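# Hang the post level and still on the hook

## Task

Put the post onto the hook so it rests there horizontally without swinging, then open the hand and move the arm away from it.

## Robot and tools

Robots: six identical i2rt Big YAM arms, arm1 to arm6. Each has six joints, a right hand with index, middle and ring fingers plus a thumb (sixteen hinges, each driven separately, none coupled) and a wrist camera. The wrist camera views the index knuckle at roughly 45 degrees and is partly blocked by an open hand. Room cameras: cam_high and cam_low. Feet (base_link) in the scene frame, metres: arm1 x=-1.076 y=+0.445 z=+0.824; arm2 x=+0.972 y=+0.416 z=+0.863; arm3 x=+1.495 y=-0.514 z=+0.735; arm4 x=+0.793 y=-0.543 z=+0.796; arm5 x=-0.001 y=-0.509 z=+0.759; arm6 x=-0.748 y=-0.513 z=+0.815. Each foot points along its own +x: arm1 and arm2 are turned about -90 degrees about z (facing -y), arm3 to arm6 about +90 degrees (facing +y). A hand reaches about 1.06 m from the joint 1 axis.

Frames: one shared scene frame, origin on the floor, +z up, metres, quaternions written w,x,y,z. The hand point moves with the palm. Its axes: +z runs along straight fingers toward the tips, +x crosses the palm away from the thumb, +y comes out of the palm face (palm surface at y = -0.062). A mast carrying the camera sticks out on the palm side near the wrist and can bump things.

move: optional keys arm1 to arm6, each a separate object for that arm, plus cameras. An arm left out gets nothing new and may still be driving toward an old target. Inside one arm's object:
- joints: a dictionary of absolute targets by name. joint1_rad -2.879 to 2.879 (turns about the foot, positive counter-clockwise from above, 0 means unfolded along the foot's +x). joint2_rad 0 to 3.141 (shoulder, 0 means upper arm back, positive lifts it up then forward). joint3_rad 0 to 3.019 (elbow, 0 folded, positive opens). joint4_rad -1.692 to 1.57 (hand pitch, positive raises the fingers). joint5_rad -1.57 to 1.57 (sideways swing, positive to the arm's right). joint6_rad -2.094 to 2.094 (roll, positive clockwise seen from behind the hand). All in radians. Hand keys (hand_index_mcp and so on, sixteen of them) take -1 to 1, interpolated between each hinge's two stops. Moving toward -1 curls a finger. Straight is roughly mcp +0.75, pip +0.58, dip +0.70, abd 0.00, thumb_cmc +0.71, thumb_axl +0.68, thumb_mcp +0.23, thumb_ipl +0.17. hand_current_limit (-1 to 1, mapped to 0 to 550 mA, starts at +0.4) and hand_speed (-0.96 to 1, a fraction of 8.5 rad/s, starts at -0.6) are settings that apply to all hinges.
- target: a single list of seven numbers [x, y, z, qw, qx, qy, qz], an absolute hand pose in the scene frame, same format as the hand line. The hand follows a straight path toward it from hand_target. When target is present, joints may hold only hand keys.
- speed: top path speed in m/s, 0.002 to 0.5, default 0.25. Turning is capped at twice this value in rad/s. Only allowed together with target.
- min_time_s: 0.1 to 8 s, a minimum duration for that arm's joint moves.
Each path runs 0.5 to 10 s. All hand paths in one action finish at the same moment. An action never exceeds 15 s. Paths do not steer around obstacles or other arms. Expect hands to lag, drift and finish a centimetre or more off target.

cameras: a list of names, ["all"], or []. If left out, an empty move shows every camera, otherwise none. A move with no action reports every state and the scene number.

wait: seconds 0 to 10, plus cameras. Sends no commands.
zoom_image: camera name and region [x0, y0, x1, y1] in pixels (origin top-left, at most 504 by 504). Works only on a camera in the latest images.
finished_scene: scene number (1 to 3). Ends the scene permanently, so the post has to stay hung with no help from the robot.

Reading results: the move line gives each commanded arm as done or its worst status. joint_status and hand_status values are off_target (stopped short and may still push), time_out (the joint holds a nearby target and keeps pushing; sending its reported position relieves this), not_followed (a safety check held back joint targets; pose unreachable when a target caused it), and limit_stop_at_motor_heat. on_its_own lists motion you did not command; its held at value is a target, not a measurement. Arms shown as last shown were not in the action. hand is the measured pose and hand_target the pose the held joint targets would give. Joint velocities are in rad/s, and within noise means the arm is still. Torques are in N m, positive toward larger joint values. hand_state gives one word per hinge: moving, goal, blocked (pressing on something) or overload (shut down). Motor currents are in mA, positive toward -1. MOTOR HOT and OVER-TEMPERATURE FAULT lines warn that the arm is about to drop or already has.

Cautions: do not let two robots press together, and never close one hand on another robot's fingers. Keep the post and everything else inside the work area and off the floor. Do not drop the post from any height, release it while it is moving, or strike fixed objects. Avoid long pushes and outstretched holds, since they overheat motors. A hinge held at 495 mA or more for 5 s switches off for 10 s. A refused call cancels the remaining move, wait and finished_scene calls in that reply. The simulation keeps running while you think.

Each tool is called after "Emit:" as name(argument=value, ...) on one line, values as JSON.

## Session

Scene 2 done. Now scene 3.

Emit:
move(cameras=["cam_low", "cam_high", "arm5_cam_wrist"])

Emit:
zoom_image(camera="cam_low", region=[180, 200, 420, 340])

Emit:
zoom_image(camera="cam_low", region=[420, 200, 660, 340])

Emit:
zoom_image(camera="cam_high", region=[280, 200, 620, 360])

Scene clock: 0.00 s.
Joint torques (N m): no reading
Heat: arm1: hottest joint2_rad 37 °C; arm2: hottest joint3_rad 26 °C; arm3: hottest joint2_rad 37 °C; arm4: hottest joint2_rad 35 °C; arm5: hottest joint3_rad 26 °C; arm6: hottest joint2_rad 27 °C.
Joint velocities: within noise
arm1.joint_positions: joint1_rad=+0.467 joint2_rad=+0.596 joint3_rad=+1.400 joint4_rad=-1.143 joint5_rad=+0.088 joint6_rad=+1.134 hand_index_mcp=+0.753 hand_index_abd=+0.000 hand_index_pip=+0.577 hand_index_dip=+0.696 hand_middle_mcp=+0.753 hand_middle_abd=+0.000 hand_middle_pip=+0.577 hand_middle_dip=+0.696 hand_ring_mcp=+0.753 hand_ring_abd=+0.000 hand_ring_pip=+0.577 hand_ring_dip=+0.696 hand_thumb_cmc=+0.714 hand_thumb_axl=+0.677 hand_thumb_mcp=+0.226 hand_thumb_ipl=+0.168 hand_current_limit=+0.400 hand_speed=-0.600
arm1.joint_status: not commanded
arm1.hand_state: goal,goal,goal,goal,goal,goal,goal,goal,goal,goal,goal,goal,goal,goal,goal,goal
arm1.index_mcp_current_ma: 0
arm1.index_abd_current_ma: 0
arm1.index_pip_current_ma: 0
arm1.index_dip_current_ma: 0
arm1.middle_mcp_current_ma: 0
arm1.middle_abd_current_ma: 0
arm1.middle_pip_current_ma: 0
arm1.middle_dip_current_ma: 0
arm1.ring_mcp_current_ma: 0
arm1.ring_abd_current_ma: 0
arm1.ring_pip_current_ma: 0
arm1.ring_dip_current_ma: 0
arm1.thumb_cmc_current_ma: 0
arm1.thumb_axl_current_ma: 0
arm1.thumb_mcp_current_ma: 0
arm1.thumb_ipl_current_ma: 0
arm1.hand_goal_index_mcp: 0.754
arm1.hand_goal_index_abd: 0.000
arm1.hand_goal_index_pip: 0.576
arm1.hand_goal_index_dip: 0.696
arm1.hand_goal_middle_mcp: 0.754
arm1.hand_goal_middle_abd: 0.000
arm1.hand_goal_middle_pip: 0.576
arm1.hand_goal_middle_dip: 0.696
arm1.hand_goal_ring_mcp: 0.754
arm1.hand_goal_ring_abd: 0.000
arm1.hand_goal_ring_pip: 0.576
arm1.hand_goal_ring_dip: 0.696
arm1.hand_goal_thumb_cmc: 0.714
arm1.hand_goal_thumb_axl: 0.678
arm1.hand_goal_thumb_mcp: 0.226
arm1.hand_goal_thumb_ipl: 0.168
arm1.hand: x=-1.0553 y=+0.1859 z=+1.4348 quat_wxyz=(+0.421, +0.764, -0.279, +0.401) (m; scene frame)
arm1.hand_target: x=-1.0573 y=+0.1895 z=+1.4458 quat_wxyz=(+0.428, +0.757, -0.277, +0.409) (m; scene frame)
arm1.hand_status: not commanded
arm2.joint_positions: joint1_rad=-0.135 joint2_rad=+0.548 joint3_rad=+1.376 joint4_rad=-1.172 joint5_rad=+0.057 joint6_rad=+1.158 hand_index_mcp=+0.753 hand_index_abd=+0.000 hand_index_pip=+0.577 hand_index_dip=+0.696 hand_middle_mcp=+0.753 hand_middle_abd=+0.000 hand_middle_pip=+0.577 hand_middle_dip=+0.696 hand_ring_mcp=+0.753 hand_ring_abd=+0.000 hand_ring_pip=+0.577 hand_ring_dip=+0.696 hand_thumb_cmc=+0.714 hand_thumb_axl=+0.677 hand_thumb_mcp=+0.226 hand_thumb_ipl=+0.168 hand_current_limit=+0.400 hand_speed=-0.600
arm2.joint_status: not commanded
arm2.hand_state: goal,goal,goal,goal,goal,goal,goal,goal,goal,goal,goal,goal,goal,goal,goal,goal
arm2.index_mcp_current_ma: 0
arm2.index_abd_current_ma: 0
arm2.index_pip_current_ma: 0
arm2.index_dip_current_ma: 0
arm2.middle_mcp_current_ma: 0
arm2.middle_abd_current_ma: 0
arm2.middle_pip_current_ma: 0
arm2.middle_dip_current_ma: 0
arm2.ring_mcp_current_ma: 0
arm2.ring_abd_current_ma: 0
arm2.ring_pip_current_ma: 0
arm2.ring_dip_current_ma: 0
arm2.thumb_cmc_current_ma: 0
arm2.thumb_axl_current_ma: 0
arm2.thumb_mcp_current_ma: 0
arm2.thumb_ipl_current_ma: 0
arm2.hand_goal_index_mcp: 0.754
arm2.hand_goal_index_abd: 0.000
arm2.hand_goal_index_pip: 0.576
arm2.hand_goal_index_dip: 0.696
arm2.hand_goal_middle_mcp: 0.754
arm2.hand_goal_middle_abd: 0.000
arm2.hand_goal_middle_pip: 0.576
arm2.hand_goal_middle_dip: 0.696
arm2.hand_goal_ring_mcp: 0.754
arm2.hand_goal_ring_abd: 0.000
arm2.hand_goal_ring_pip: 0.576
arm2.hand_goal_ring_dip: 0.696
arm2.hand_goal_thumb_cmc: 0.714
arm2.hand_goal_thumb_axl: 0.678
arm2.hand_goal_thumb_mcp: 0.226
arm2.hand_goal_thumb_ipl: 0.168
arm2.hand: x=+0.8315 y=+0.2147 z=+1.4604 quat_wxyz=(+0.522, +0.624, -0.528, +0.243) (m; scene frame)
arm2.hand_target: x=+0.8324 y=+0.2188 z=+1.4731 quat_wxyz=(+0.533, +0.617, -0.523, +0.248) (m; scene frame)
arm2.hand_status: not commanded
arm3.joint_positions: joint1_rad=+0.619 joint2_rad=+0.629 joint3_rad=+1.437 joint4_rad=-1.326 joint5_rad=-0.083 joint6_rad=+1.027 hand_index_mcp=+0.753 hand_index_abd=+0.000 hand_index_pip=+0.577 hand_index_dip=+0.696 hand_middle_mcp=+0.753 hand_middle_abd=+0.000 hand_middle_pip=+0.577 hand_middle_dip=+0.696 hand_ring_mcp=+0.753 hand_ring_abd=+0.000 hand_ring_pip=+0.577 hand_ring_dip=+0.696 hand_thumb_cmc=+0.714 hand_thumb_axl=+0.677 hand_thumb_mcp=+0.226 hand_thumb_ipl=+0.168 hand_current_limit=+0.400 hand_speed=-0.600
arm3.joint_status: not commanded
arm3.hand_state: goal,goal,goal,goal,goal,goal,goal,goal,goal,goal,goal,goal,goal,goal,goal,goal
arm3.index_mcp_current_ma: 0
arm3.index_abd_current_ma: 0
arm3.index_pip_current_ma: 0
arm3.index_dip_current_ma: 0
arm3.middle_mcp_current_ma: 0
arm3.middle_abd_current_ma: 0
arm3.middle_pip_current_ma: 0
arm3.middle_dip_current_ma: 0
arm3.ring_mcp_current_ma: 0
arm3.ring_abd_current_ma: 0
arm3.ring_pip_current_ma: 0
arm3.ring_dip_current_ma: 0
arm3.thumb_cmc_current_ma: 0
arm3.thumb_axl_current_ma: 0
arm3.thumb_mcp_current_ma: 0
arm3.thumb_ipl_current_ma: 0
arm3.hand_goal_index_mcp: 0.754
arm3.hand_goal_index_abd: 0.000
arm3.hand_goal_index_pip: 0.576
arm3.hand_goal_index_dip: 0.696
arm3.hand_goal_middle_mcp: 0.754
arm3.hand_goal_middle_abd: 0.000
arm3.hand_goal_middle_pip: 0.576
arm3.hand_goal_middle_dip: 0.696
arm3.hand_goal_ring_mcp: 0.754
arm3.hand_goal_ring_abd: 0.000
arm3.hand_goal_ring_pip: 0.576
arm3.hand_goal_ring_dip: 0.696
arm3.hand_goal_thumb_cmc: 0.714
arm3.hand_goal_thumb_axl: 0.678
arm3.hand_goal_thumb_mcp: 0.226
arm3.hand_goal_thumb_ipl: 0.168
arm3.hand: x=+1.3902 y=-0.2794 z=+1.3175 quat_wxyz=(-0.416, +0.112, +0.853, +0.294) (m; scene frame)
arm3.hand_target: x=+1.3926 y=-0.2819 z=+1.3296 quat_wxyz=(-0.425, +0.110, +0.847, +0.302) (m; scene frame)
arm3.hand_status: not commanded
arm4.joint_positions: joint1_rad=+0.575 joint2_rad=+0.637 joint3_rad=+1.375 joint4_rad=-1.384 joint5_rad=-0.022 joint6_rad=+1.112 hand_index_mcp=+0.753 hand_index_abd=+0.000 hand_index_pip=+0.577 hand_index_dip=+0.696 hand_middle_mcp=+0.753 hand_middle_abd=+0.000 hand_middle_pip=+0.577 hand_middle_dip=+0.696 hand_ring_mcp=+0.753 hand_ring_abd=+0.000 hand_ring_pip=+0.577 hand_ring_dip=+0.696 hand_thumb_cmc=+0.714 hand_thumb_axl=+0.677 hand_thumb_mcp=+0.226 hand_thumb_ipl=+0.168 hand_current_limit=+0.400 hand_speed=-0.600
arm4.joint_status: not commanded
arm4.hand_state: goal,goal,goal,goal,goal,goal,goal,goal,goal,goal,goal,goal,goal,goal,goal,goal
arm4.index_mcp_current_ma: 0
arm4.index_abd_current_ma: 0
arm4.index_pip_current_ma: 0
arm4.index_dip_current_ma: 0
arm4.middle_mcp_current_ma: 0
arm4.middle_abd_current_ma: 0
arm4.middle_pip_current_ma: 0
arm4.middle_dip_current_ma: 0
arm4.ring_mcp_current_ma: 0
arm4.ring_abd_current_ma: 0
arm4.ring_pip_current_ma: 0
arm4.ring_dip_current_ma: 0
arm4.thumb_cmc_current_ma: 0
arm4.thumb_axl_current_ma: 0
arm4.thumb_mcp_current_ma: 0
arm4.thumb_ipl_current_ma: 0
arm4.hand_goal_index_mcp: 0.754
arm4.hand_goal_index_abd: 0.000
arm4.hand_goal_index_pip: 0.576
arm4.hand_goal_index_dip: 0.696
arm4.hand_goal_middle_mcp: 0.754
arm4.hand_goal_middle_abd: 0.000
arm4.hand_goal_middle_pip: 0.576
arm4.hand_goal_middle_dip: 0.696
arm4.hand_goal_ring_mcp: 0.754
arm4.hand_goal_ring_abd: 0.000
arm4.hand_goal_ring_pip: 0.576
arm4.hand_goal_ring_dip: 0.696
arm4.hand_goal_thumb_cmc: 0.714
arm4.hand_goal_thumb_axl: 0.678
arm4.hand_goal_thumb_mcp: 0.226
arm4.hand_goal_thumb_ipl: 0.168
arm4.hand: x=+0.7339 y=-0.2788 z=+1.3235 quat_wxyz=(-0.327, +0.254, +0.861, +0.294) (m; scene frame)
arm4.hand_target: x=+0.7349 y=-0.2807 z=+1.3326 quat_wxyz=(-0.334, +0.253, +0.857, +0.300) (m; scene frame)
arm4.hand_status: not commanded
arm5.joint_positions: joint1_rad=+0.541 joint2_rad=+0.579 joint3_rad=+1.321 joint4_rad=-1.209 joint5_rad=+0.037 joint6_rad=+1.050 hand_index_mcp=+0.753 hand_index_abd=+0.000 hand_index_pip=+0.577 hand_index_dip=+0.696 hand_middle_mcp=+0.753 hand_middle_abd=+0.000 hand_middle_pip=+0.577 hand_middle_dip=+0.696 hand_ring_mcp=+0.753 hand_ring_abd=+0.000 hand_ring_pip=+0.577 hand_ring_dip=+0.696 hand_thumb_cmc=+0.714 hand_thumb_axl=+0.677 hand_thumb_mcp=+0.226 hand_thumb_ipl=+0.168 hand_current_limit=+0.400 hand_speed=-0.600
arm5.joint_status: not commanded
arm5.hand_state: goal,goal,goal,goal,goal,goal,goal,goal,goal,goal,goal,goal,goal,goal,goal,goal
arm5.index_mcp_current_ma: 0
arm5.index_abd_current_ma: 0
arm5.index_pip_current_ma: 0
arm5.index_dip_current_ma: 0
arm5.middle_mcp_current_ma: 0
arm5.middle_abd_current_ma: 0
arm5.middle_pip_current_ma: 0
arm5.middle_dip_current_ma: 0
arm5.ring_mcp_current_ma: 0
arm5.ring_abd_current_ma: 0
arm5.ring_pip_current_ma: 0
arm5.ring_dip_current_ma: 0
arm5.thumb_cmc_current_ma: 0
arm5.thumb_axl_current_ma: 0
arm5.thumb_mcp_current_ma: 0
arm5.thumb_ipl_current_ma: 0
arm5.hand_goal_index_mcp: 0.754
arm5.hand_goal_index_abd: 0.000
arm5.hand_goal_index_pip: 0.576
arm5.hand_goal_index_dip: 0.696
arm5.hand_goal_middle_mcp: 0.754
arm5.hand_goal_middle_abd: 0.000
arm5.hand_goal_middle_pip: 0.576
arm5.hand_goal_middle_dip: 0.696
arm5.hand_goal_ring_mcp: 0.754
arm5.hand_goal_ring_abd: 0.000
arm5.hand_goal_ring_pip: 0.576
arm5.hand_goal_ring_dip: 0.696
arm5.hand_goal_thumb_cmc: 0.714
arm5.hand_goal_thumb_axl: 0.678
arm5.hand_goal_thumb_mcp: 0.226
arm5.hand_goal_thumb_ipl: 0.168
arm5.hand: x=-0.0281 y=-0.2429 z=+1.3218 quat_wxyz=(-0.345, +0.261, +0.811, +0.395) (m; scene frame)
arm5.hand_target: x=-0.0266 y=-0.2460 z=+1.3337 quat_wxyz=(-0.353, +0.259, +0.804, +0.403) (m; scene frame)
arm5.hand_status: not commanded
arm6.joint_positions: joint1_rad=-0.586 joint2_rad=+0.645 joint3_rad=+1.418 joint4_rad=-1.142 joint5_rad=+0.019 joint6_rad=+1.050 hand_index_mcp=+0.753 hand_index_abd=+0.000 hand_index_pip=+0.577 hand_index_dip=+0.696 hand_middle_mcp=+0.753 hand_middle_abd=+0.000 hand_middle_pip=+0.577 hand_middle_dip=+0.696 hand_ring_mcp=+0.753 hand_ring_abd=+0.000 hand_ring_pip=+0.577 hand_ring_dip=+0.696 hand_thumb_cmc=+0.714 hand_thumb_axl=+0.677 hand_thumb_mcp=+0.226 hand_thumb_ipl=+0.168 hand_current_limit=+0.400 hand_speed=-0.600
arm6.joint_status: not commanded
arm6.hand_state: goal,goal,goal,goal,goal,goal,goal,goal,goal,goal,goal,goal,goal,goal,goal,goal
arm6.index_mcp_current_ma: 0
arm6.index_abd_current_ma: 0
arm6.index_pip_current_ma: 0
arm6.index_dip_current_ma: 0
arm6.middle_mcp_current_ma: 0
arm6.middle_abd_current_ma: 0
arm6.middle_pip_current_ma: 0
arm6.middle_dip_current_ma: 0
arm6.ring_mcp_current_ma: 0
arm6.ring_abd_current_ma: 0
arm6.ring_pip_current_ma: 0
arm6.ring_dip_current_ma: 0
arm6.thumb_cmc_current_ma: 0
arm6.thumb_axl_current_ma: 0
arm6.thumb_mcp_current_ma: 0
arm6.thumb_ipl_current_ma: 0
arm6.hand_goal_index_mcp: 0.754
arm6.hand_goal_index_abd: 0.000
arm6.hand_goal_index_pip: 0.576
arm6.hand_goal_index_dip: 0.696
arm6.hand_goal_middle_mcp: 0.754
arm6.hand_goal_middle_abd: 0.000
arm6.hand_goal_middle_pip: 0.576
arm6.hand_goal_middle_dip: 0.696
arm6.hand_goal_ring_mcp: 0.754
arm6.hand_goal_ring_abd: 0.000
arm6.hand_goal_ring_pip: 0.576
arm6.hand_goal_ring_dip: 0.696
arm6.hand_goal_thumb_cmc: 0.714
arm6.hand_goal_thumb_axl: 0.678
arm6.hand_goal_thumb_mcp: 0.226
arm6.hand_goal_thumb_ipl: 0.168
arm6.hand: x=-0.5423 y=-0.3212 z=+1.4286 quat_wxyz=(-0.144, +0.581, +0.583, +0.550) (m; scene frame)
arm6.hand_target: x=-0.5445 y=-0.3251 z=+1.4431 quat_wxyz=(-0.148, +0.574, +0.576, +0.562) (m; scene frame)
arm6.hand_status: not commanded
pictures: arm5_cam_wrist, cam_high, cam_low

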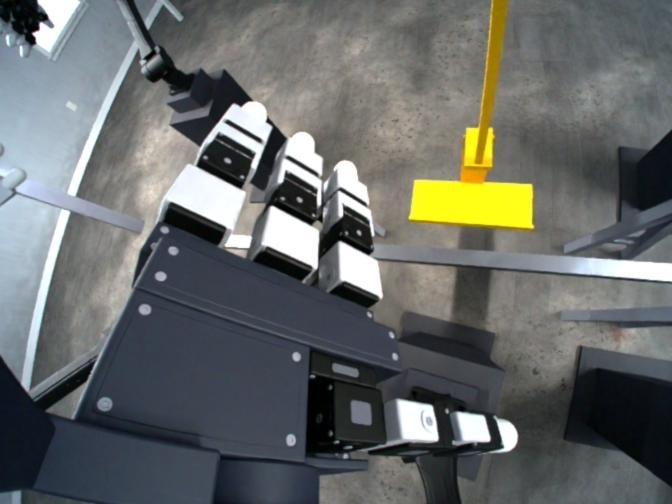

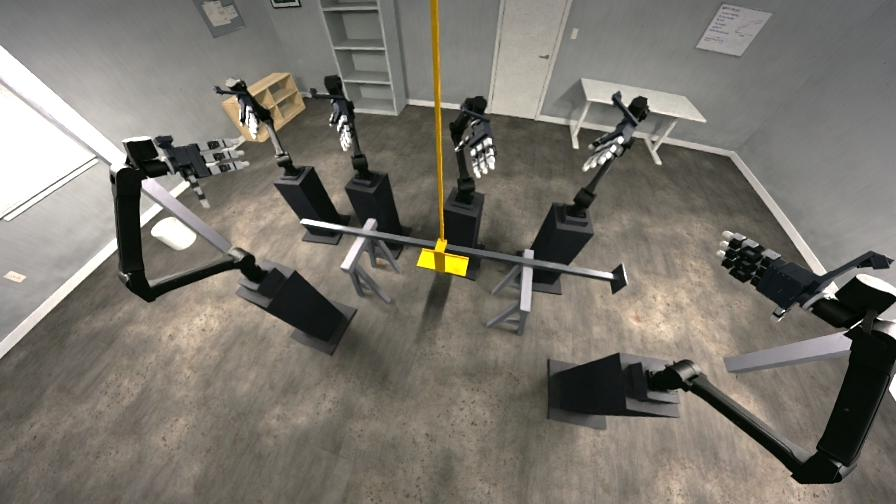

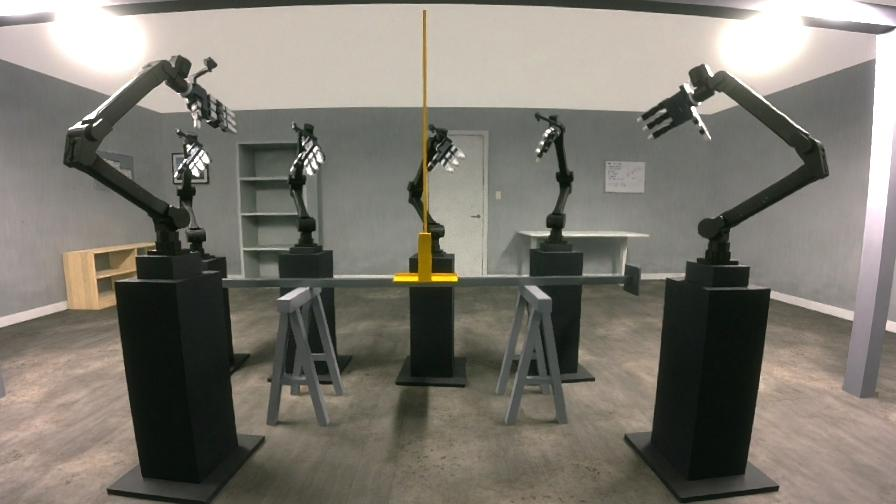

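Scaled by 2.100.

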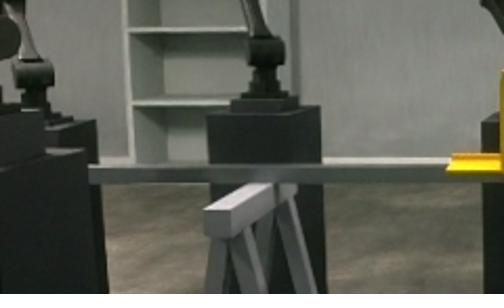

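Scaled by 2.100.

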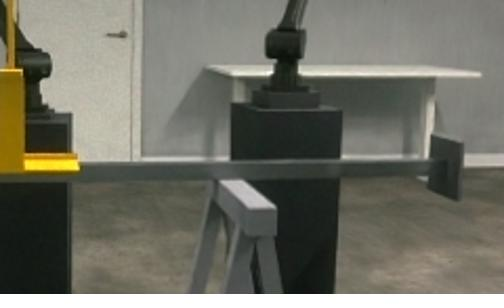

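Scaled by 1.482.

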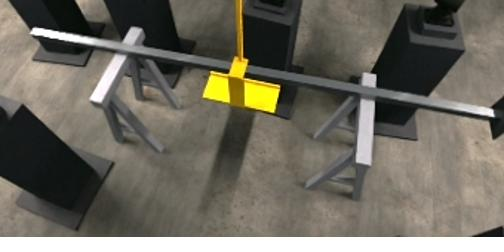

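Emit:
zoom_image(camera="arm5_cam_wrist", region=[370, 150, 550, 290])

Emit:
zoom_image(camera="arm5_cam_wrist", region=[520, 150, 672, 300])

Emit:
zoom_image(camera="cam_low", region=[210, 250, 310, 310])

Emit:
zoom_image(camera="cam_low", region=[550, 250, 650, 310])

Emit:
zoom_image(camera="cam_low", region=[380, 220, 480, 300])

Scaled by 2.800 from the camera's 672x504 image, which has a finer 960x720 frame.

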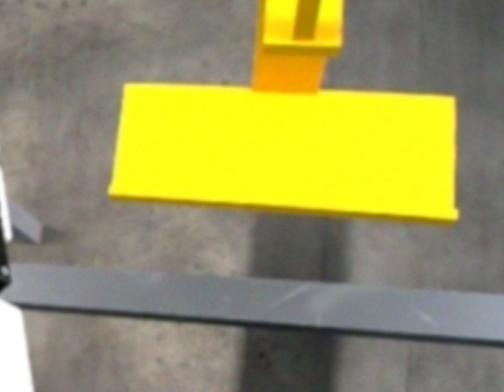

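Scaled by 3.316 from the camera's 672x504 image, which has a finer 960x720 frame.

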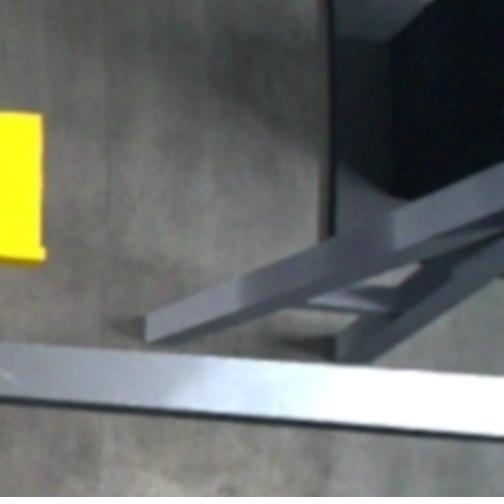

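Scaled by 5.040.

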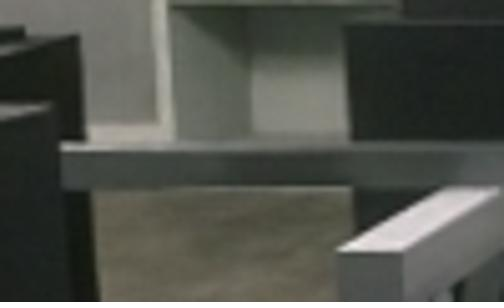

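Scaled by 5.040.

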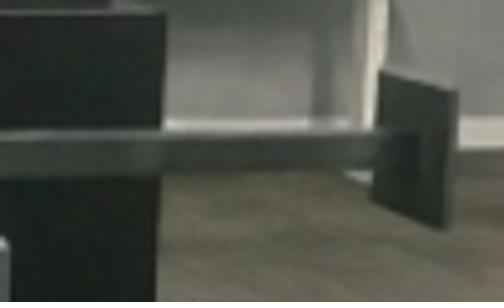

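Scaled by 5.040.

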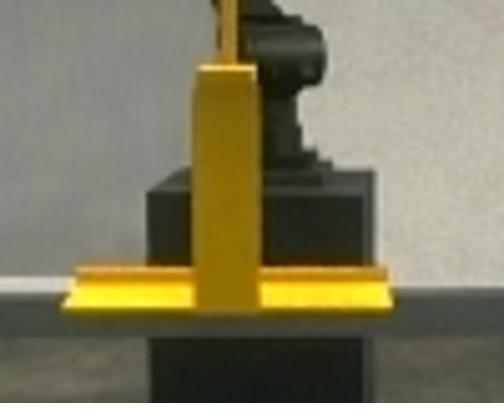

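Emit:
move(arm1={"joints":{"joint1_rad":0.534,"joint6_rad":0.568,"hand_thumb_cmc":-0.57},"min_time_s":2}, arm3={"joints":{"joint1_rad":1.0755,"joint6_rad":1.18,"hand_thumb_cmc":-0.57},"min_time_s":2}, arm4={"joints":{"joint1_rad":1.077,"joint6_rad":1.029,"hand_thumb_cmc":-0.57},"min_time_s":2}, arm6={"joints":{"joint1_rad":-1.049,"joint6_rad":-0.957,"hand_thumb_cmc":-0.57},"min_time_s":2}, arm5={"joints":{"joint1_rad":0.629,"joint2_rad":0.64,"joint3_rad":1.4,"joint4_rad":-1.225,"joint5_rad":0.031,"joint6_rad":1.093},"min_time_s":2})

Emit:
move(arm1={"joints":{"joint2_rad":2.003,"joint3_rad":1.604,"joint4_rad":-1.19,"joint5_rad":0},"min_time_s":5}, arm3={"joints":{"joint2_rad":2.37,"joint3_rad":2.34,"joint4_rad":-1.54,"joint5_rad":0},"min_time_s":5}, arm4={"joints":{"joint2_rad":2.016,"joint3_rad":1.66,"joint4_rad":-1.205,"joint5_rad":0},"min_time_s":5}, arm6={"joints":{"joint2_rad":1.79,"joint3_rad":1.30,"joint4_rad":-1.075,"joint5_rad":0},"min_time_s":5}, cameras=["arm1_cam_wrist","arm3_cam_wrist","arm4_cam_wrist","arm5_cam_wrist","arm6_cam_wrist"])

Scene clock: 162.60 s.
Joint torques (N m): arm1=[0.21 2.08 8.2 3.08 0.13 -0.14] | arm2=[1.38 2.9 8.64 3.06 0.09 -0.07] | arm3=[-0.38 0.67 9.57 2.41 0.05 0.17] | arm4=[0.32 1.08 9.16 1.78 0.08 -0.16] | arm5=[-0.32 1.9 12 1.22 -0.14 0.02] | arm6=[-0.91 2.2 8.76 3 -0.02 -0.11]
Heat: arm1: hottest joint2_rad 35 °C; arm2: hottest joint3_rad 31 °C; arm3: hottest joint2_rad 31 °C; arm4: hottest joint3_rad 33 °C; arm5: hottest joint3_rad 33 °C; arm6: hottest joint3_rad 33 °C.
move: arm1 done; arm3 done; arm4 done; arm5 done; arm6 done
Joint velocities: within noise
arm1.joint_positions: joint1_rad=+0.523 joint2_rad=+0.596 joint3_rad=+1.400 joint4_rad=-1.143 joint5_rad=+0.088 joint6_rad=+0.578 hand_index_mcp=+0.760 hand_index_abd=+0.001 hand_index_pip=+0.577 hand_index_dip=+0.696 hand_middle_mcp=+0.759 hand_middle_abd=+0.001 hand_middle_pip=+0.577 hand_middle_dip=+0.696 hand_ring_mcp=+0.759 hand_ring_abd=+0.001 hand_ring_pip=+0.577 hand_ring_dip=+0.696 hand_thumb_cmc=-0.555 hand_thumb_axl=+0.677 hand_thumb_mcp=+0.226 hand_thumb_ipl=+0.168 hand_current_limit=+0.400 hand_speed=-0.600
arm1.joint_status: all done
arm1.hand_state: goal,goal,goal,goal,goal,goal,goal,goal,goal,goal,goal,goal,goal,goal,goal,goal
arm1.index_mcp_current_ma: 1
arm1.index_abd_current_ma: 0
arm1.index_pip_current_ma: 0
arm1.index_dip_current_ma: 0
arm1.middle_mcp_current_ma: 1
arm1.middle_abd_current_ma: 0
arm1.middle_pip_current_ma: 0
arm1.middle_dip_current_ma: 0
arm1.ring_mcp_current_ma: 1
arm1.ring_abd_current_ma: 0
arm1.ring_pip_current_ma: 0
arm1.ring_dip_current_ma: 0
arm1.thumb_cmc_current_ma: 5
arm1.thumb_axl_current_ma: 0
arm1.thumb_mcp_current_ma: 0
arm1.thumb_ipl_current_ma: 0
arm1.hand_goal_index_mcp: 0.754
arm1.hand_goal_index_abd: 0.000
arm1.hand_goal_index_pip: 0.576
arm1.hand_goal_index_dip: 0.696
arm1.hand_goal_middle_mcp: 0.754
arm1.hand_goal_middle_abd: 0.000
arm1.hand_goal_middle_pip: 0.576
arm1.hand_goal_middle_dip: 0.696
arm1.hand_goal_ring_mcp: 0.754
arm1.hand_goal_ring_abd: 0.000
arm1.hand_goal_ring_pip: 0.576
arm1.hand_goal_ring_dip: 0.696
arm1.hand_goal_thumb_cmc: -0.570
arm1.hand_goal_thumb_axl: 0.678
arm1.hand_goal_thumb_mcp: 0.226
arm1.hand_goal_thumb_ipl: 0.168
arm1.hand: x=-1.0147 y=+0.1854 z=+1.4756 quat_wxyz=(+0.507, +0.813, -0.036, +0.285) (m; scene frame)
arm1.hand_target: x=-1.0141 y=+0.1905 z=+1.4876 quat_wxyz=(+0.516, +0.806, -0.028, +0.290) (m; scene frame)
arm1.hand_status: not commanded
arm2: as last shown
arm2.joint_positions: joint1_rad=-0.135 joint2_rad=+0.548 joint3_rad=+1.376 joint4_rad=-1.172 joint5_rad=+0.057 joint6_rad=+1.158 hand_index_mcp=+0.755 hand_index_abd=+0.001 hand_index_pip=+0.577 hand_index_dip=+0.696 hand_middle_mcp=+0.755 hand_middle_abd=+0.001 hand_middle_pip=+0.577 hand_middle_dip=+0.696 hand_ring_mcp=+0.755 hand_ring_abd=+0.001 hand_ring_pip=+0.577 hand_ring_dip=+0.696 hand_thumb_cmc=+0.715 hand_thumb_axl=+0.677 hand_thumb_mcp=+0.226 hand_thumb_ipl=+0.168 hand_current_limit=+0.400 hand_speed=-0.600
arm3.joint_positions: joint1_rad=+1.067 joint2_rad=+0.629 joint3_rad=+1.437 joint4_rad=-1.326 joint5_rad=-0.083 joint6_rad=+1.163 hand_index_mcp=+0.755 hand_index_abd=+0.001 hand_index_pip=+0.577 hand_index_dip=+0.696 hand_middle_mcp=+0.755 hand_middle_abd=+0.001 hand_middle_pip=+0.577 hand_middle_dip=+0.696 hand_ring_mcp=+0.755 hand_ring_abd=+0.001 hand_ring_pip=+0.577 hand_ring_dip=+0.696 hand_thumb_cmc=-0.554 hand_thumb_axl=+0.677 hand_thumb_mcp=+0.226 hand_thumb_ipl=+0.168 hand_current_limit=+0.400 hand_speed=-0.600
arm3.joint_status: all done
arm3.hand_state: goal,goal,goal,goal,goal,goal,goal,goal,goal,goal,goal,goal,goal,goal,goal,goal
arm3.index_mcp_current_ma: 1
arm3.index_abd_current_ma: 0
arm3.index_pip_current_ma: 1
arm3.index_dip_current_ma: 0
arm3.middle_mcp_current_ma: 1
arm3.middle_abd_current_ma: 1
arm3.middle_pip_current_ma: 1
arm3.middle_dip_current_ma: 0
arm3.ring_mcp_current_ma: 2
arm3.ring_abd_current_ma: 1
arm3.ring_pip_current_ma: 1
arm3.ring_dip_current_ma: 0
arm3.thumb_cmc_current_ma: 39
arm3.thumb_axl_current_ma: -1
arm3.thumb_mcp_current_ma: 0
arm3.thumb_ipl_current_ma: 0
arm3.hand_goal_index_mcp: 0.754
arm3.hand_goal_index_abd: 0.000
arm3.hand_goal_index_pip: 0.576
arm3.hand_goal_index_dip: 0.696
arm3.hand_goal_middle_mcp: 0.754
arm3.hand_goal_middle_abd: 0.000
arm3.hand_goal_middle_pip: 0.576
arm3.hand_goal_middle_dip: 0.696
arm3.hand_goal_ring_mcp: 0.754
arm3.hand_goal_ring_abd: 0.000
arm3.hand_goal_ring_pip: 0.576
arm3.hand_goal_ring_dip: 0.696
arm3.hand_goal_thumb_cmc: -0.570
arm3.hand_goal_thumb_axl: 0.678
arm3.hand_goal_thumb_mcp: 0.226
arm3.hand_goal_thumb_ipl: 0.168
arm3.hand: x=+1.3056 y=-0.3519 z=+1.3086 quat_wxyz=(-0.483, -0.024, +0.860, +0.165) (m; scene frame)
arm3.hand_target: x=+1.3079 y=-0.3550 z=+1.3191 quat_wxyz=(-0.496, -0.020, +0.853, +0.163) (m; scene frame)
arm3.hand_status: not commanded
arm4.joint_positions: joint1_rad=+1.069 joint2_rad=+0.637 joint3_rad=+1.375 joint4_rad=-1.384 joint5_rad=-0.022 joint6_rad=+1.035 hand_index_mcp=+0.755 hand_index_abd=+0.000 hand_index_pip=+0.577 hand_index_dip=+0.696 hand_middle_mcp=+0.755 hand_middle_abd=+0.000 hand_middle_pip=+0.577 hand_middle_dip=+0.696 hand_ring_mcp=+0.755 hand_ring_abd=+0.000 hand_ring_pip=+0.577 hand_ring_dip=+0.696 hand_thumb_cmc=-0.554 hand_thumb_axl=+0.677 hand_thumb_mcp=+0.225 hand_thumb_ipl=+0.168 hand_current_limit=+0.400 hand_speed=-0.600
arm4.joint_status: all done
arm4.hand_state: goal,goal,goal,goal,goal,goal,goal,goal,goal,goal,goal,goal,goal,goal,goal,goal
arm4.index_mcp_current_ma: 0
arm4.index_abd_current_ma: 0
arm4.index_pip_current_ma: 0
arm4.index_dip_current_ma: 0
arm4.middle_mcp_current_ma: 0
arm4.middle_abd_current_ma: 0
arm4.middle_pip_current_ma: 0
arm4.middle_dip_current_ma: 0
arm4.ring_mcp_current_ma: 0
arm4.ring_abd_current_ma: 0
arm4.ring_pip_current_ma: 0
arm4.ring_dip_current_ma: 0
arm4.thumb_cmc_current_ma: 12
arm4.thumb_axl_current_ma: 0
arm4.thumb_mcp_current_ma: 0
arm4.thumb_ipl_current_ma: 0
arm4.hand_goal_index_mcp: 0.754
arm4.hand_goal_index_abd: 0.000
arm4.hand_goal_index_pip: 0.576
arm4.hand_goal_index_dip: 0.696
arm4.hand_goal_middle_mcp: 0.754
arm4.hand_goal_middle_abd: 0.000
arm4.hand_goal_middle_pip: 0.576
arm4.hand_goal_middle_dip: 0.696
arm4.hand_goal_ring_mcp: 0.754
arm4.hand_goal_ring_abd: 0.000
arm4.hand_goal_ring_pip: 0.576
arm4.hand_goal_ring_dip: 0.696
arm4.hand_goal_thumb_cmc: -0.570
arm4.hand_goal_thumb_axl: 0.678
arm4.hand_goal_thumb_mcp: 0.226
arm4.hand_goal_thumb_ipl: 0.168
arm4.hand: x=+0.6138 y=-0.3345 z=+1.3283 quat_wxyz=(-0.383, +0.003, +0.898, +0.217) (m; scene frame)
arm4.hand_target: x=+0.6137 y=-0.3370 z=+1.3379 quat_wxyz=(-0.391, -0.004, +0.893, +0.221) (m; scene frame)
arm4.hand_status: not commanded
arm5.joint_positions: joint1_rad=+0.621 joint2_rad=+0.629 joint3_rad=+1.355 joint4_rad=-1.212 joint5_rad=+0.035 joint6_rad=+1.082 hand_index_mcp=+0.755 hand_index_abd=+0.000 hand_index_pip=+0.577 hand_index_dip=+0.696 hand_middle_mcp=+0.755 hand_middle_abd=+0.000 hand_middle_pip=+0.577 hand_middle_dip=+0.696 hand_ring_mcp=+0.755 hand_ring_abd=+0.000 hand_ring_pip=+0.577 hand_ring_dip=+0.696 hand_thumb_cmc=+0.715 hand_thumb_axl=+0.677 hand_thumb_mcp=+0.226 hand_thumb_ipl=+0.168 hand_current_limit=+0.400 hand_speed=-0.600
arm5.joint_status: all done
arm5.hand_state: goal,goal,goal,goal,goal,goal,goal,goal,goal,goal,goal,goal,goal,goal,goal,goal
arm5.index_mcp_current_ma: 2
arm5.index_abd_current_ma: 0
arm5.index_pip_current_ma: 1
arm5.index_dip_current_ma: 0
arm5.middle_mcp_current_ma: 2
arm5.middle_abd_current_ma: 0
arm5.middle_pip_current_ma: 1
arm5.middle_dip_current_ma: 0
arm5.ring_mcp_current_ma: 2
arm5.ring_abd_current_ma: 0
arm5.ring_pip_current_ma: 1
arm5.ring_dip_current_ma: 0
arm5.thumb_cmc_current_ma: 2
arm5.thumb_axl_current_ma: -1
arm5.thumb_mcp_current_ma: 0
arm5.thumb_ipl_current_ma: 0
arm5.hand_goal_index_mcp: 0.754
arm5.hand_goal_index_abd: 0.000
arm5.hand_goal_index_pip: 0.576
arm5.hand_goal_index_dip: 0.696
arm5.hand_goal_middle_mcp: 0.754
arm5.hand_goal_middle_abd: 0.000
arm5.hand_goal_middle_pip: 0.576
arm5.hand_goal_middle_dip: 0.696
arm5.hand_goal_ring_mcp: 0.754
arm5.hand_goal_ring_abd: 0.000
arm5.hand_goal_ring_pip: 0.576
arm5.hand_goal_ring_dip: 0.696
arm5.hand_goal_thumb_cmc: 0.714
arm5.hand_goal_thumb_axl: 0.678
arm5.hand_goal_thumb_mcp: 0.226
arm5.hand_goal_thumb_ipl: 0.168
arm5.hand: x=-0.0567 y=-0.2327 z=+1.3238 quat_wxyz=(-0.361, +0.242, +0.822, +0.369) (m; scene frame)
arm5.hand_target: x=-0.0571 y=-0.2368 z=+1.3402 quat_wxyz=(-0.373, +0.241, +0.816, +0.370) (m; scene frame)
arm5.hand_status: not commanded
arm6.joint_positions: joint1_rad=-1.034 joint2_rad=+0.645 joint3_rad=+1.418 joint4_rad=-1.142 joint5_rad=+0.020 joint6_rad=-0.945 hand_index_mcp=+0.761 hand_index_abd=+0.000 hand_index_pip=+0.577 hand_index_dip=+0.696 hand_middle_mcp=+0.760 hand_middle_abd=+0.000 hand_middle_pip=+0.577 hand_middle_dip=+0.696 hand_ring_mcp=+0.761 hand_ring_abd=+0.000 hand_ring_pip=+0.577 hand_ring_dip=+0.696 hand_thumb_cmc=-0.574 hand_thumb_axl=+0.677 hand_thumb_mcp=+0.226 hand_thumb_ipl=+0.168 hand_current_limit=+0.400 hand_speed=-0.600
arm6.joint_status: all done
arm6.hand_state: goal,goal,goal,goal,goal,goal,goal,goal,goal,goal,goal,goal,goal,goal,goal,goal
arm6.index_mcp_current_ma: 24
arm6.index_abd_current_ma: -1
arm6.index_pip_current_ma: 2
arm6.index_dip_current_ma: 0
arm6.middle_mcp_current_ma: 23
arm6.middle_abd_current_ma: -1
arm6.middle_pip_current_ma: 2
arm6.middle_dip_current_ma: 0
arm6.ring_mcp_current_ma: 25
arm6.ring_abd_current_ma: -1
arm6.ring_pip_current_ma: 2
arm6.ring_dip_current_ma: 0
arm6.thumb_cmc_current_ma: -13
arm6.thumb_axl_current_ma: -2
arm6.thumb_mcp_current_ma: -1
arm6.thumb_ipl_current_ma: -1
arm6.hand_goal_index_mcp: 0.754
arm6.hand_goal_index_abd: 0.000
arm6.hand_goal_index_pip: 0.576
arm6.hand_goal_index_dip: 0.696
arm6.hand_goal_middle_mcp: 0.754
arm6.hand_goal_middle_abd: 0.000
arm6.hand_goal_middle_pip: 0.576
arm6.hand_goal_middle_dip: 0.696
arm6.hand_goal_ring_mcp: 0.754
arm6.hand_goal_ring_abd: 0.000
arm6.hand_goal_ring_pip: 0.576
arm6.hand_goal_ring_dip: 0.696
arm6.hand_goal_thumb_cmc: -0.570
arm6.hand_goal_thumb_axl: 0.678
arm6.hand_goal_thumb_mcp: 0.226
arm6.hand_goal_thumb_ipl: 0.168
arm6.hand: x=-0.5448 y=-0.3056 z=+1.4702 quat_wxyz=(+0.466, +0.009, +0.823, +0.325) (m; scene frame)
arm6.hand_target: x=-0.5473 y=-0.3113 z=+1.4846 quat_wxyz=(+0.481, +0.010, +0.813, +0.326) (m; scene frame)
arm6.hand_status: not commanded
pictures: none

Scene clock: 168.23 s.
Joint torques (N m): arm1=[0.44 -18.08 9.36 0.27 0.06 -0.06] | arm2=[1.61 2.78 8.62 3.08 0.08 -0.07] | arm3=[-0.09 -25.29 12.71 -0.42 0.31 0.31] | arm4=[0.5 -20.31 10.58 0.39 0.21 -0.06] | arm5=[-0.09 1.67 11.97 1.24 -0.13 0.02] | arm6=[-0.73 -14.8 7.12 1.02 -0.18 -0.22]
Heat: arm1: hottest joint2_rad 35 °C; arm2: hottest joint3_rad 31 °C; arm3: hottest joint2_rad 31 °C; arm4: hottest joint3_rad 33 °C; arm5: hottest joint3_rad 33 °C; arm6: hottest joint3_rad 33 °C.
move: arm1 done; arm3 done; arm4 done; arm6 done
Joint velocities: within noise
arm1.joint_positions: joint1_rad=+0.524 joint2_rad=+1.996 joint3_rad=+1.566 joint4_rad=-1.180 joint5_rad=+0.002 joint6_rad=+0.578 hand_index_mcp=+0.755 hand_index_abd=+0.001 hand_index_pip=+0.577 hand_index_dip=+0.696 hand_middle_mcp=+0.755 hand_middle_abd=+0.001 hand_middle_pip=+0.577 hand_middle_dip=+0.696 hand_ring_mcp=+0.755 hand_ring_abd=+0.001 hand_ring_pip=+0.577 hand_ring_dip=+0.696 hand_thumb_cmc=-0.567 hand_thumb_axl=+0.677 hand_thumb_mcp=+0.223 hand_thumb_ipl=+0.168 hand_current_limit=+0.400 hand_speed=-0.600
arm1.joint_status: all done
arm1.hand_state: goal,goal,goal,goal,goal,goal,goal,goal,goal,goal,goal,goal,goal,goal,goal,goal
arm1.index_mcp_current_ma: 0
arm1.index_abd_current_ma: 0
arm1.index_pip_current_ma: 0
arm1.index_dip_current_ma: 0
arm1.middle_mcp_current_ma: 0
arm1.middle_abd_current_ma: 0
arm1.middle_pip_current_ma: 0
arm1.middle_dip_current_ma: 0
arm1.ring_mcp_current_ma: 0
arm1.ring_abd_current_ma: 0
arm1.ring_pip_current_ma: 0
arm1.ring_dip_current_ma: 0
arm1.thumb_cmc_current_ma: 0
arm1.thumb_axl_current_ma: 0
arm1.thumb_mcp_current_ma: 0
arm1.thumb_ipl_current_ma: 0
arm1.hand_goal_index_mcp: 0.754
arm1.hand_goal_index_abd: 0.000
arm1.hand_goal_index_pip: 0.576
arm1.hand_goal_index_dip: 0.696
arm1.hand_goal_middle_mcp: 0.754
arm1.hand_goal_middle_abd: 0.000
arm1.hand_goal_middle_pip: 0.576
arm1.hand_goal_middle_dip: 0.696
arm1.hand_goal_ring_mcp: 0.754
arm1.hand_goal_ring_abd: 0.000
arm1.hand_goal_ring_pip: 0.576
arm1.hand_goal_ring_dip: 0.696
arm1.hand_goal_thumb_cmc: -0.570
arm1.hand_goal_thumb_axl: 0.678
arm1.hand_goal_thumb_mcp: 0.226
arm1.hand_goal_thumb_ipl: 0.168
arm1.hand: x=-0.7954 y=-0.1297 z=+0.8691 quat_wxyz=(-0.014, +1.000, -0.010, -0.006) (m; scene frame)
arm1.hand_target: x=-0.7819 y=-0.1371 z=+0.8793 quat_wxyz=(-0.005, +1.000, +0.000, +0.001) (m; scene frame)
arm1.hand_status: not commanded
arm2, arm5: as last shown
arm3.joint_positions: joint1_rad=+1.067 joint2_rad=+2.373 joint3_rad=+2.289 joint4_rad=-1.531 joint5_rad=-0.003 joint6_rad=+1.164 hand_index_mcp=+0.755 hand_index_abd=+0.001 hand_index_pip=+0.577 hand_index_dip=+0.696 hand_middle_mcp=+0.755 hand_middle_abd=+0.001 hand_middle_pip=+0.577 hand_middle_dip=+0.696 hand_ring_mcp=+0.755 hand_ring_abd=+0.001 hand_ring_pip=+0.577 hand_ring_dip=+0.696 hand_thumb_cmc=-0.568 hand_thumb_axl=+0.677 hand_thumb_mcp=+0.223 hand_thumb_ipl=+0.168 hand_current_limit=+0.400 hand_speed=-0.600
arm3.joint_status: all done
arm3.hand_state: goal,goal,goal,goal,goal,goal,goal,goal,goal,goal,goal,goal,goal,goal,goal,goal
arm3.index_mcp_current_ma: 1
arm3.index_abd_current_ma: 1
arm3.index_pip_current_ma: 1
arm3.index_dip_current_ma: 0
arm3.middle_mcp_current_ma: 1
arm3.middle_abd_current_ma: 1
arm3.middle_pip_current_ma: 1
arm3.middle_dip_current_ma: 0
arm3.ring_mcp_current_ma: 1
arm3.ring_abd_current_ma: 1
arm3.ring_pip_current_ma: 1
arm3.ring_dip_current_ma: 0
arm3.thumb_cmc_current_ma: 3
arm3.thumb_axl_current_ma: -1
arm3.thumb_mcp_current_ma: -6
arm3.thumb_ipl_current_ma: 0
arm3.hand_goal_index_mcp: 0.754
arm3.hand_goal_index_abd: 0.000
arm3.hand_goal_index_pip: 0.576
arm3.hand_goal_index_dip: 0.696
arm3.hand_goal_middle_mcp: 0.754
arm3.hand_goal_middle_abd: 0.000
arm3.hand_goal_middle_pip: 0.576
arm3.hand_goal_middle_dip: 0.696
arm3.hand_goal_ring_mcp: 0.754
arm3.hand_goal_ring_abd: 0.000
arm3.hand_goal_ring_pip: 0.576
arm3.hand_goal_ring_dip: 0.696
arm3.hand_goal_thumb_cmc: -0.570
arm3.hand_goal_thumb_axl: 0.678
arm3.hand_goal_thumb_mcp: 0.226
arm3.hand_goal_thumb_ipl: 0.168
arm3.hand: x=+0.8634 y=-0.1529 z=+0.8108 quat_wxyz=(+0.011, -0.004, +1.000, -0.009) (m; scene frame)
arm3.hand_target: x=+0.8514 y=-0.1539 z=+0.8328 quat_wxyz=(-0.008, +0.000, +1.000, +0.001) (m; scene frame)
arm3.hand_status: not commanded
arm4.joint_positions: joint1_rad=+1.069 joint2_rad=+1.991 joint3_rad=+1.621 joint4_rad=-1.212 joint5_rad=-0.002 joint6_rad=+1.035 hand_index_mcp=+0.755 hand_index_abd=+0.000 hand_index_pip=+0.577 hand_index_dip=+0.696 hand_middle_mcp=+0.755 hand_middle_abd=+0.000 hand_middle_pip=+0.577 hand_middle_dip=+0.696 hand_ring_mcp=+0.755 hand_ring_abd=+0.000 hand_ring_pip=+0.577 hand_ring_dip=+0.696 hand_thumb_cmc=-0.568 hand_thumb_axl=+0.677 hand_thumb_mcp=+0.223 hand_thumb_ipl=+0.168 hand_current_limit=+0.400 hand_speed=-0.600
arm4.joint_status: all done
arm4.hand_state: goal,goal,goal,goal,goal,goal,goal,goal,goal,goal,goal,goal,goal,goal,goal,goal
arm4.index_mcp_current_ma: 0
arm4.index_abd_current_ma: 0
arm4.index_pip_current_ma: 0
arm4.index_dip_current_ma: 0
arm4.middle_mcp_current_ma: 0
arm4.middle_abd_current_ma: 0
arm4.middle_pip_current_ma: 0
arm4.middle_dip_current_ma: 0
arm4.ring_mcp_current_ma: 0
arm4.ring_abd_current_ma: 0
arm4.ring_pip_current_ma: 0
arm4.ring_dip_current_ma: 0
arm4.thumb_cmc_current_ma: 1
arm4.thumb_axl_current_ma: 0
arm4.thumb_mcp_current_ma: -1
arm4.thumb_ipl_current_ma: 0
arm4.hand_goal_index_mcp: 0.754
arm4.hand_goal_index_abd: 0.000
arm4.hand_goal_index_pip: 0.576
arm4.hand_goal_index_dip: 0.696
arm4.hand_goal_middle_mcp: 0.754
arm4.hand_goal_middle_abd: 0.000
arm4.hand_goal_middle_pip: 0.576
arm4.hand_goal_middle_dip: 0.696
arm4.hand_goal_ring_mcp: 0.754
arm4.hand_goal_ring_abd: 0.000
arm4.hand_goal_ring_pip: 0.576
arm4.hand_goal_ring_dip: 0.696
arm4.hand_goal_thumb_cmc: -0.570
arm4.hand_goal_thumb_axl: 0.678
arm4.hand_goal_thumb_mcp: 0.226
arm4.hand_goal_thumb_ipl: 0.168
arm4.hand: x=+0.3119 y=-0.1479 z=+0.8499 quat_wxyz=(+0.009, +0.007, +1.000, -0.009) (m; scene frame)
arm4.hand_target: x=+0.2955 y=-0.1436 z=+0.8498 quat_wxyz=(+0.000, +0.000, +1.000, -0.003) (m; scene frame)
arm4.hand_status: not commanded
arm6.joint_positions: joint1_rad=-1.034 joint2_rad=+1.785 joint3_rad=+1.291 joint4_rad=-1.085 joint5_rad=+0.003 joint6_rad=-0.946 hand_index_mcp=+0.755 hand_index_abd=+0.000 hand_index_pip=+0.577 hand_index_dip=+0.696 hand_middle_mcp=+0.755 hand_middle_abd=+0.000 hand_middle_pip=+0.577 hand_middle_dip=+0.696 hand_ring_mcp=+0.755 hand_ring_abd=+0.000 hand_ring_pip=+0.577 hand_ring_dip=+0.696 hand_thumb_cmc=-0.572 hand_thumb_axl=+0.677 hand_thumb_mcp=+0.223 hand_thumb_ipl=+0.168 hand_current_limit=+0.400 hand_speed=-0.600
arm6.joint_status: all done
arm6.hand_state: goal,goal,goal,goal,goal,goal,goal,goal,goal,goal,goal,goal,goal,goal,goal,goal
arm6.index_mcp_current_ma: 3
arm6.index_abd_current_ma: -1
arm6.index_pip_current_ma: 2
arm6.index_dip_current_ma: 0
arm6.middle_mcp_current_ma: 3
arm6.middle_abd_current_ma: -1
arm6.middle_pip_current_ma: 2
arm6.middle_dip_current_ma: 0
arm6.ring_mcp_current_ma: 3
arm6.ring_abd_current_ma: -1
arm6.ring_pip_current_ma: 2
arm6.ring_dip_current_ma: 0
arm6.thumb_cmc_current_ma: -7
arm6.thumb_axl_current_ma: -2
arm6.thumb_mcp_current_ma: -11
arm6.thumb_ipl_current_ma: -1
arm6.hand_goal_index_mcp: 0.754
arm6.hand_goal_index_abd: 0.000
arm6.hand_goal_index_pip: 0.576
arm6.hand_goal_index_dip: 0.696
arm6.hand_goal_middle_mcp: 0.754
arm6.hand_goal_middle_abd: 0.000
arm6.hand_goal_middle_pip: 0.576
arm6.hand_goal_middle_dip: 0.696
arm6.hand_goal_ring_mcp: 0.754
arm6.hand_goal_ring_abd: 0.000
arm6.hand_goal_ring_pip: 0.576
arm6.hand_goal_ring_dip: 0.696
arm6.hand_goal_thumb_cmc: -0.570
arm6.hand_goal_thumb_axl: 0.678
arm6.hand_goal_thumb_mcp: 0.226
arm6.hand_goal_thumb_ipl: 0.168
arm6.hand: x=-0.3145 y=-0.1377 z=+0.8757 quat_wxyz=(+0.000, +0.004, +1.000, -0.001) (m; scene frame)
arm6.hand_target: x=-0.3055 y=-0.1400 z=+0.8773 quat_wxyz=(+0.005, +0.006, +1.000, +0.004) (m; scene frame)
arm6.hand_status: not commanded
pictures: arm1_cam_wrist, arm3_cam_wrist, arm4_cam_wrist, arm5_cam_wrist, arm6_cam_wrist

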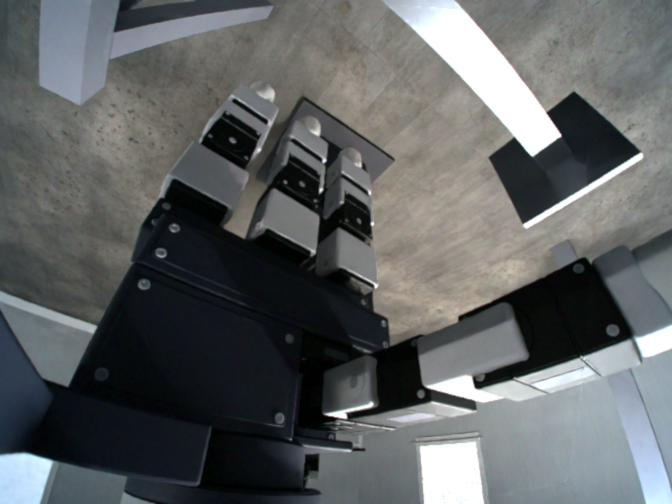

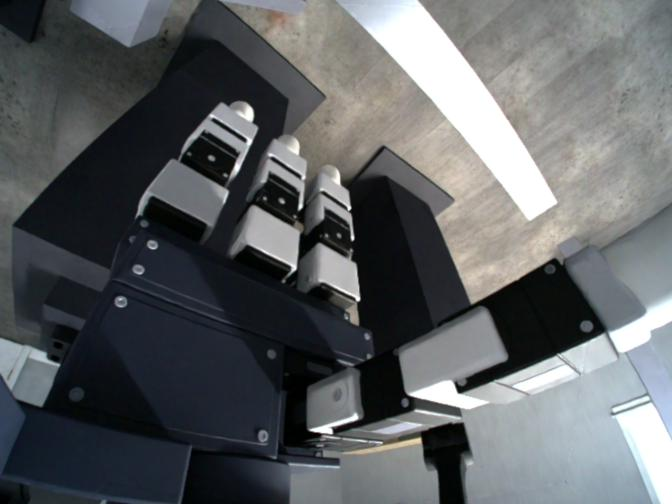

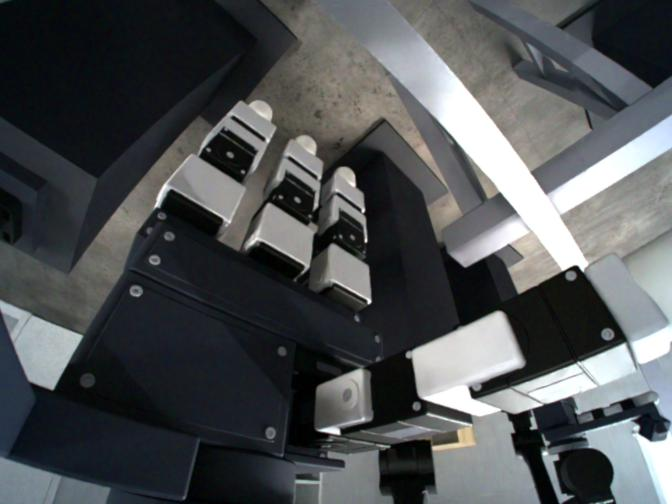

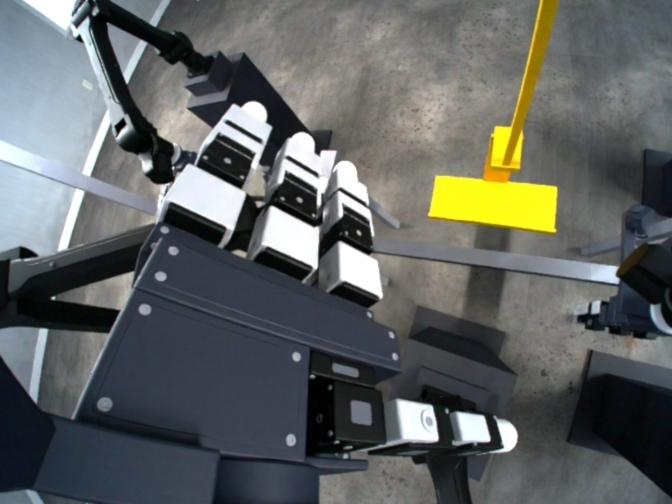

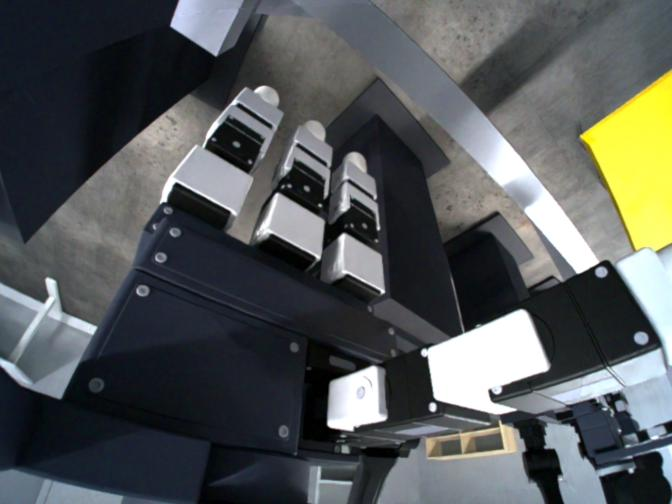

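Emit:
zoom_image(camera="arm1_cam_wrist", region=[380, 0, 580, 160])

Emit:
zoom_image(camera="arm3_cam_wrist", region=[360, 0, 560, 220])

Emit:
zoom_image(camera="arm4_cam_wrist", region=[320, 0, 600, 270])

Emit:
zoom_image(camera="arm6_cam_wrist", region=[320, 0, 600, 270])

Scaled by 2.520 from the camera's 672x504 image, which has a finer 960x720 frame.

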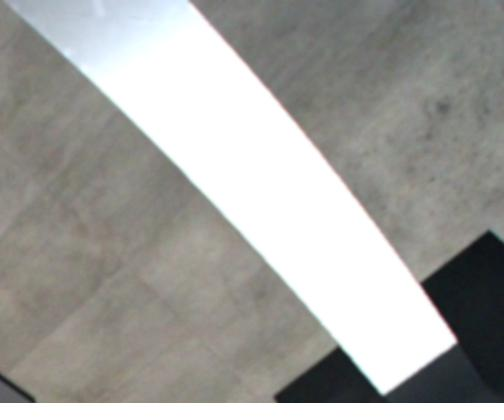

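Scaled by 2.291 from the camera's 672x504 image, which has a finer 960x720 frame.

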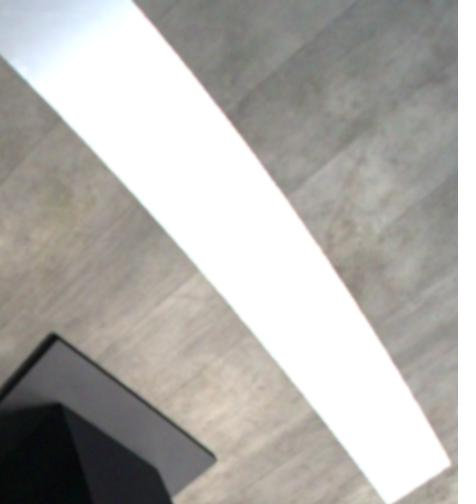

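Scaled by 1.800 from the camera's 672x504 image, which has a finer 960x720 frame.

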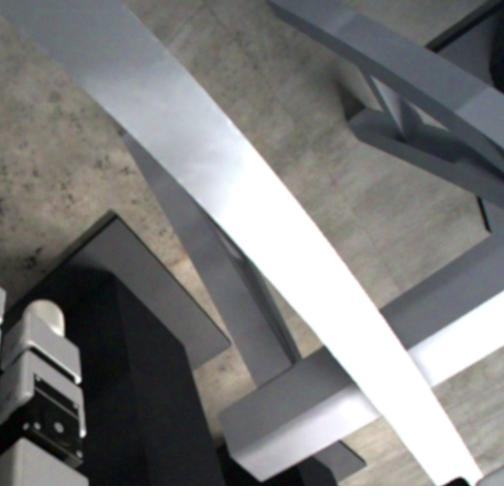

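Scaled by 1.800 from the camera's 672x504 image, which has a finer 960x720 frame.

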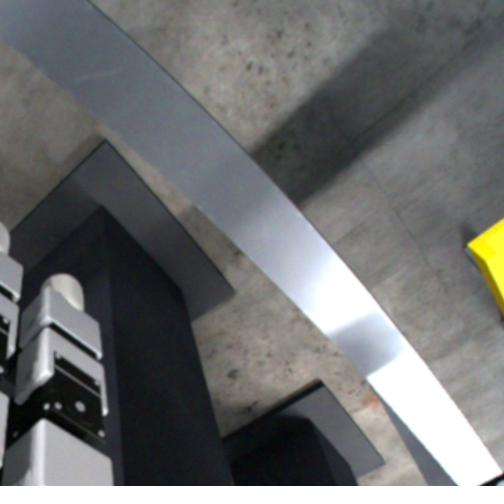

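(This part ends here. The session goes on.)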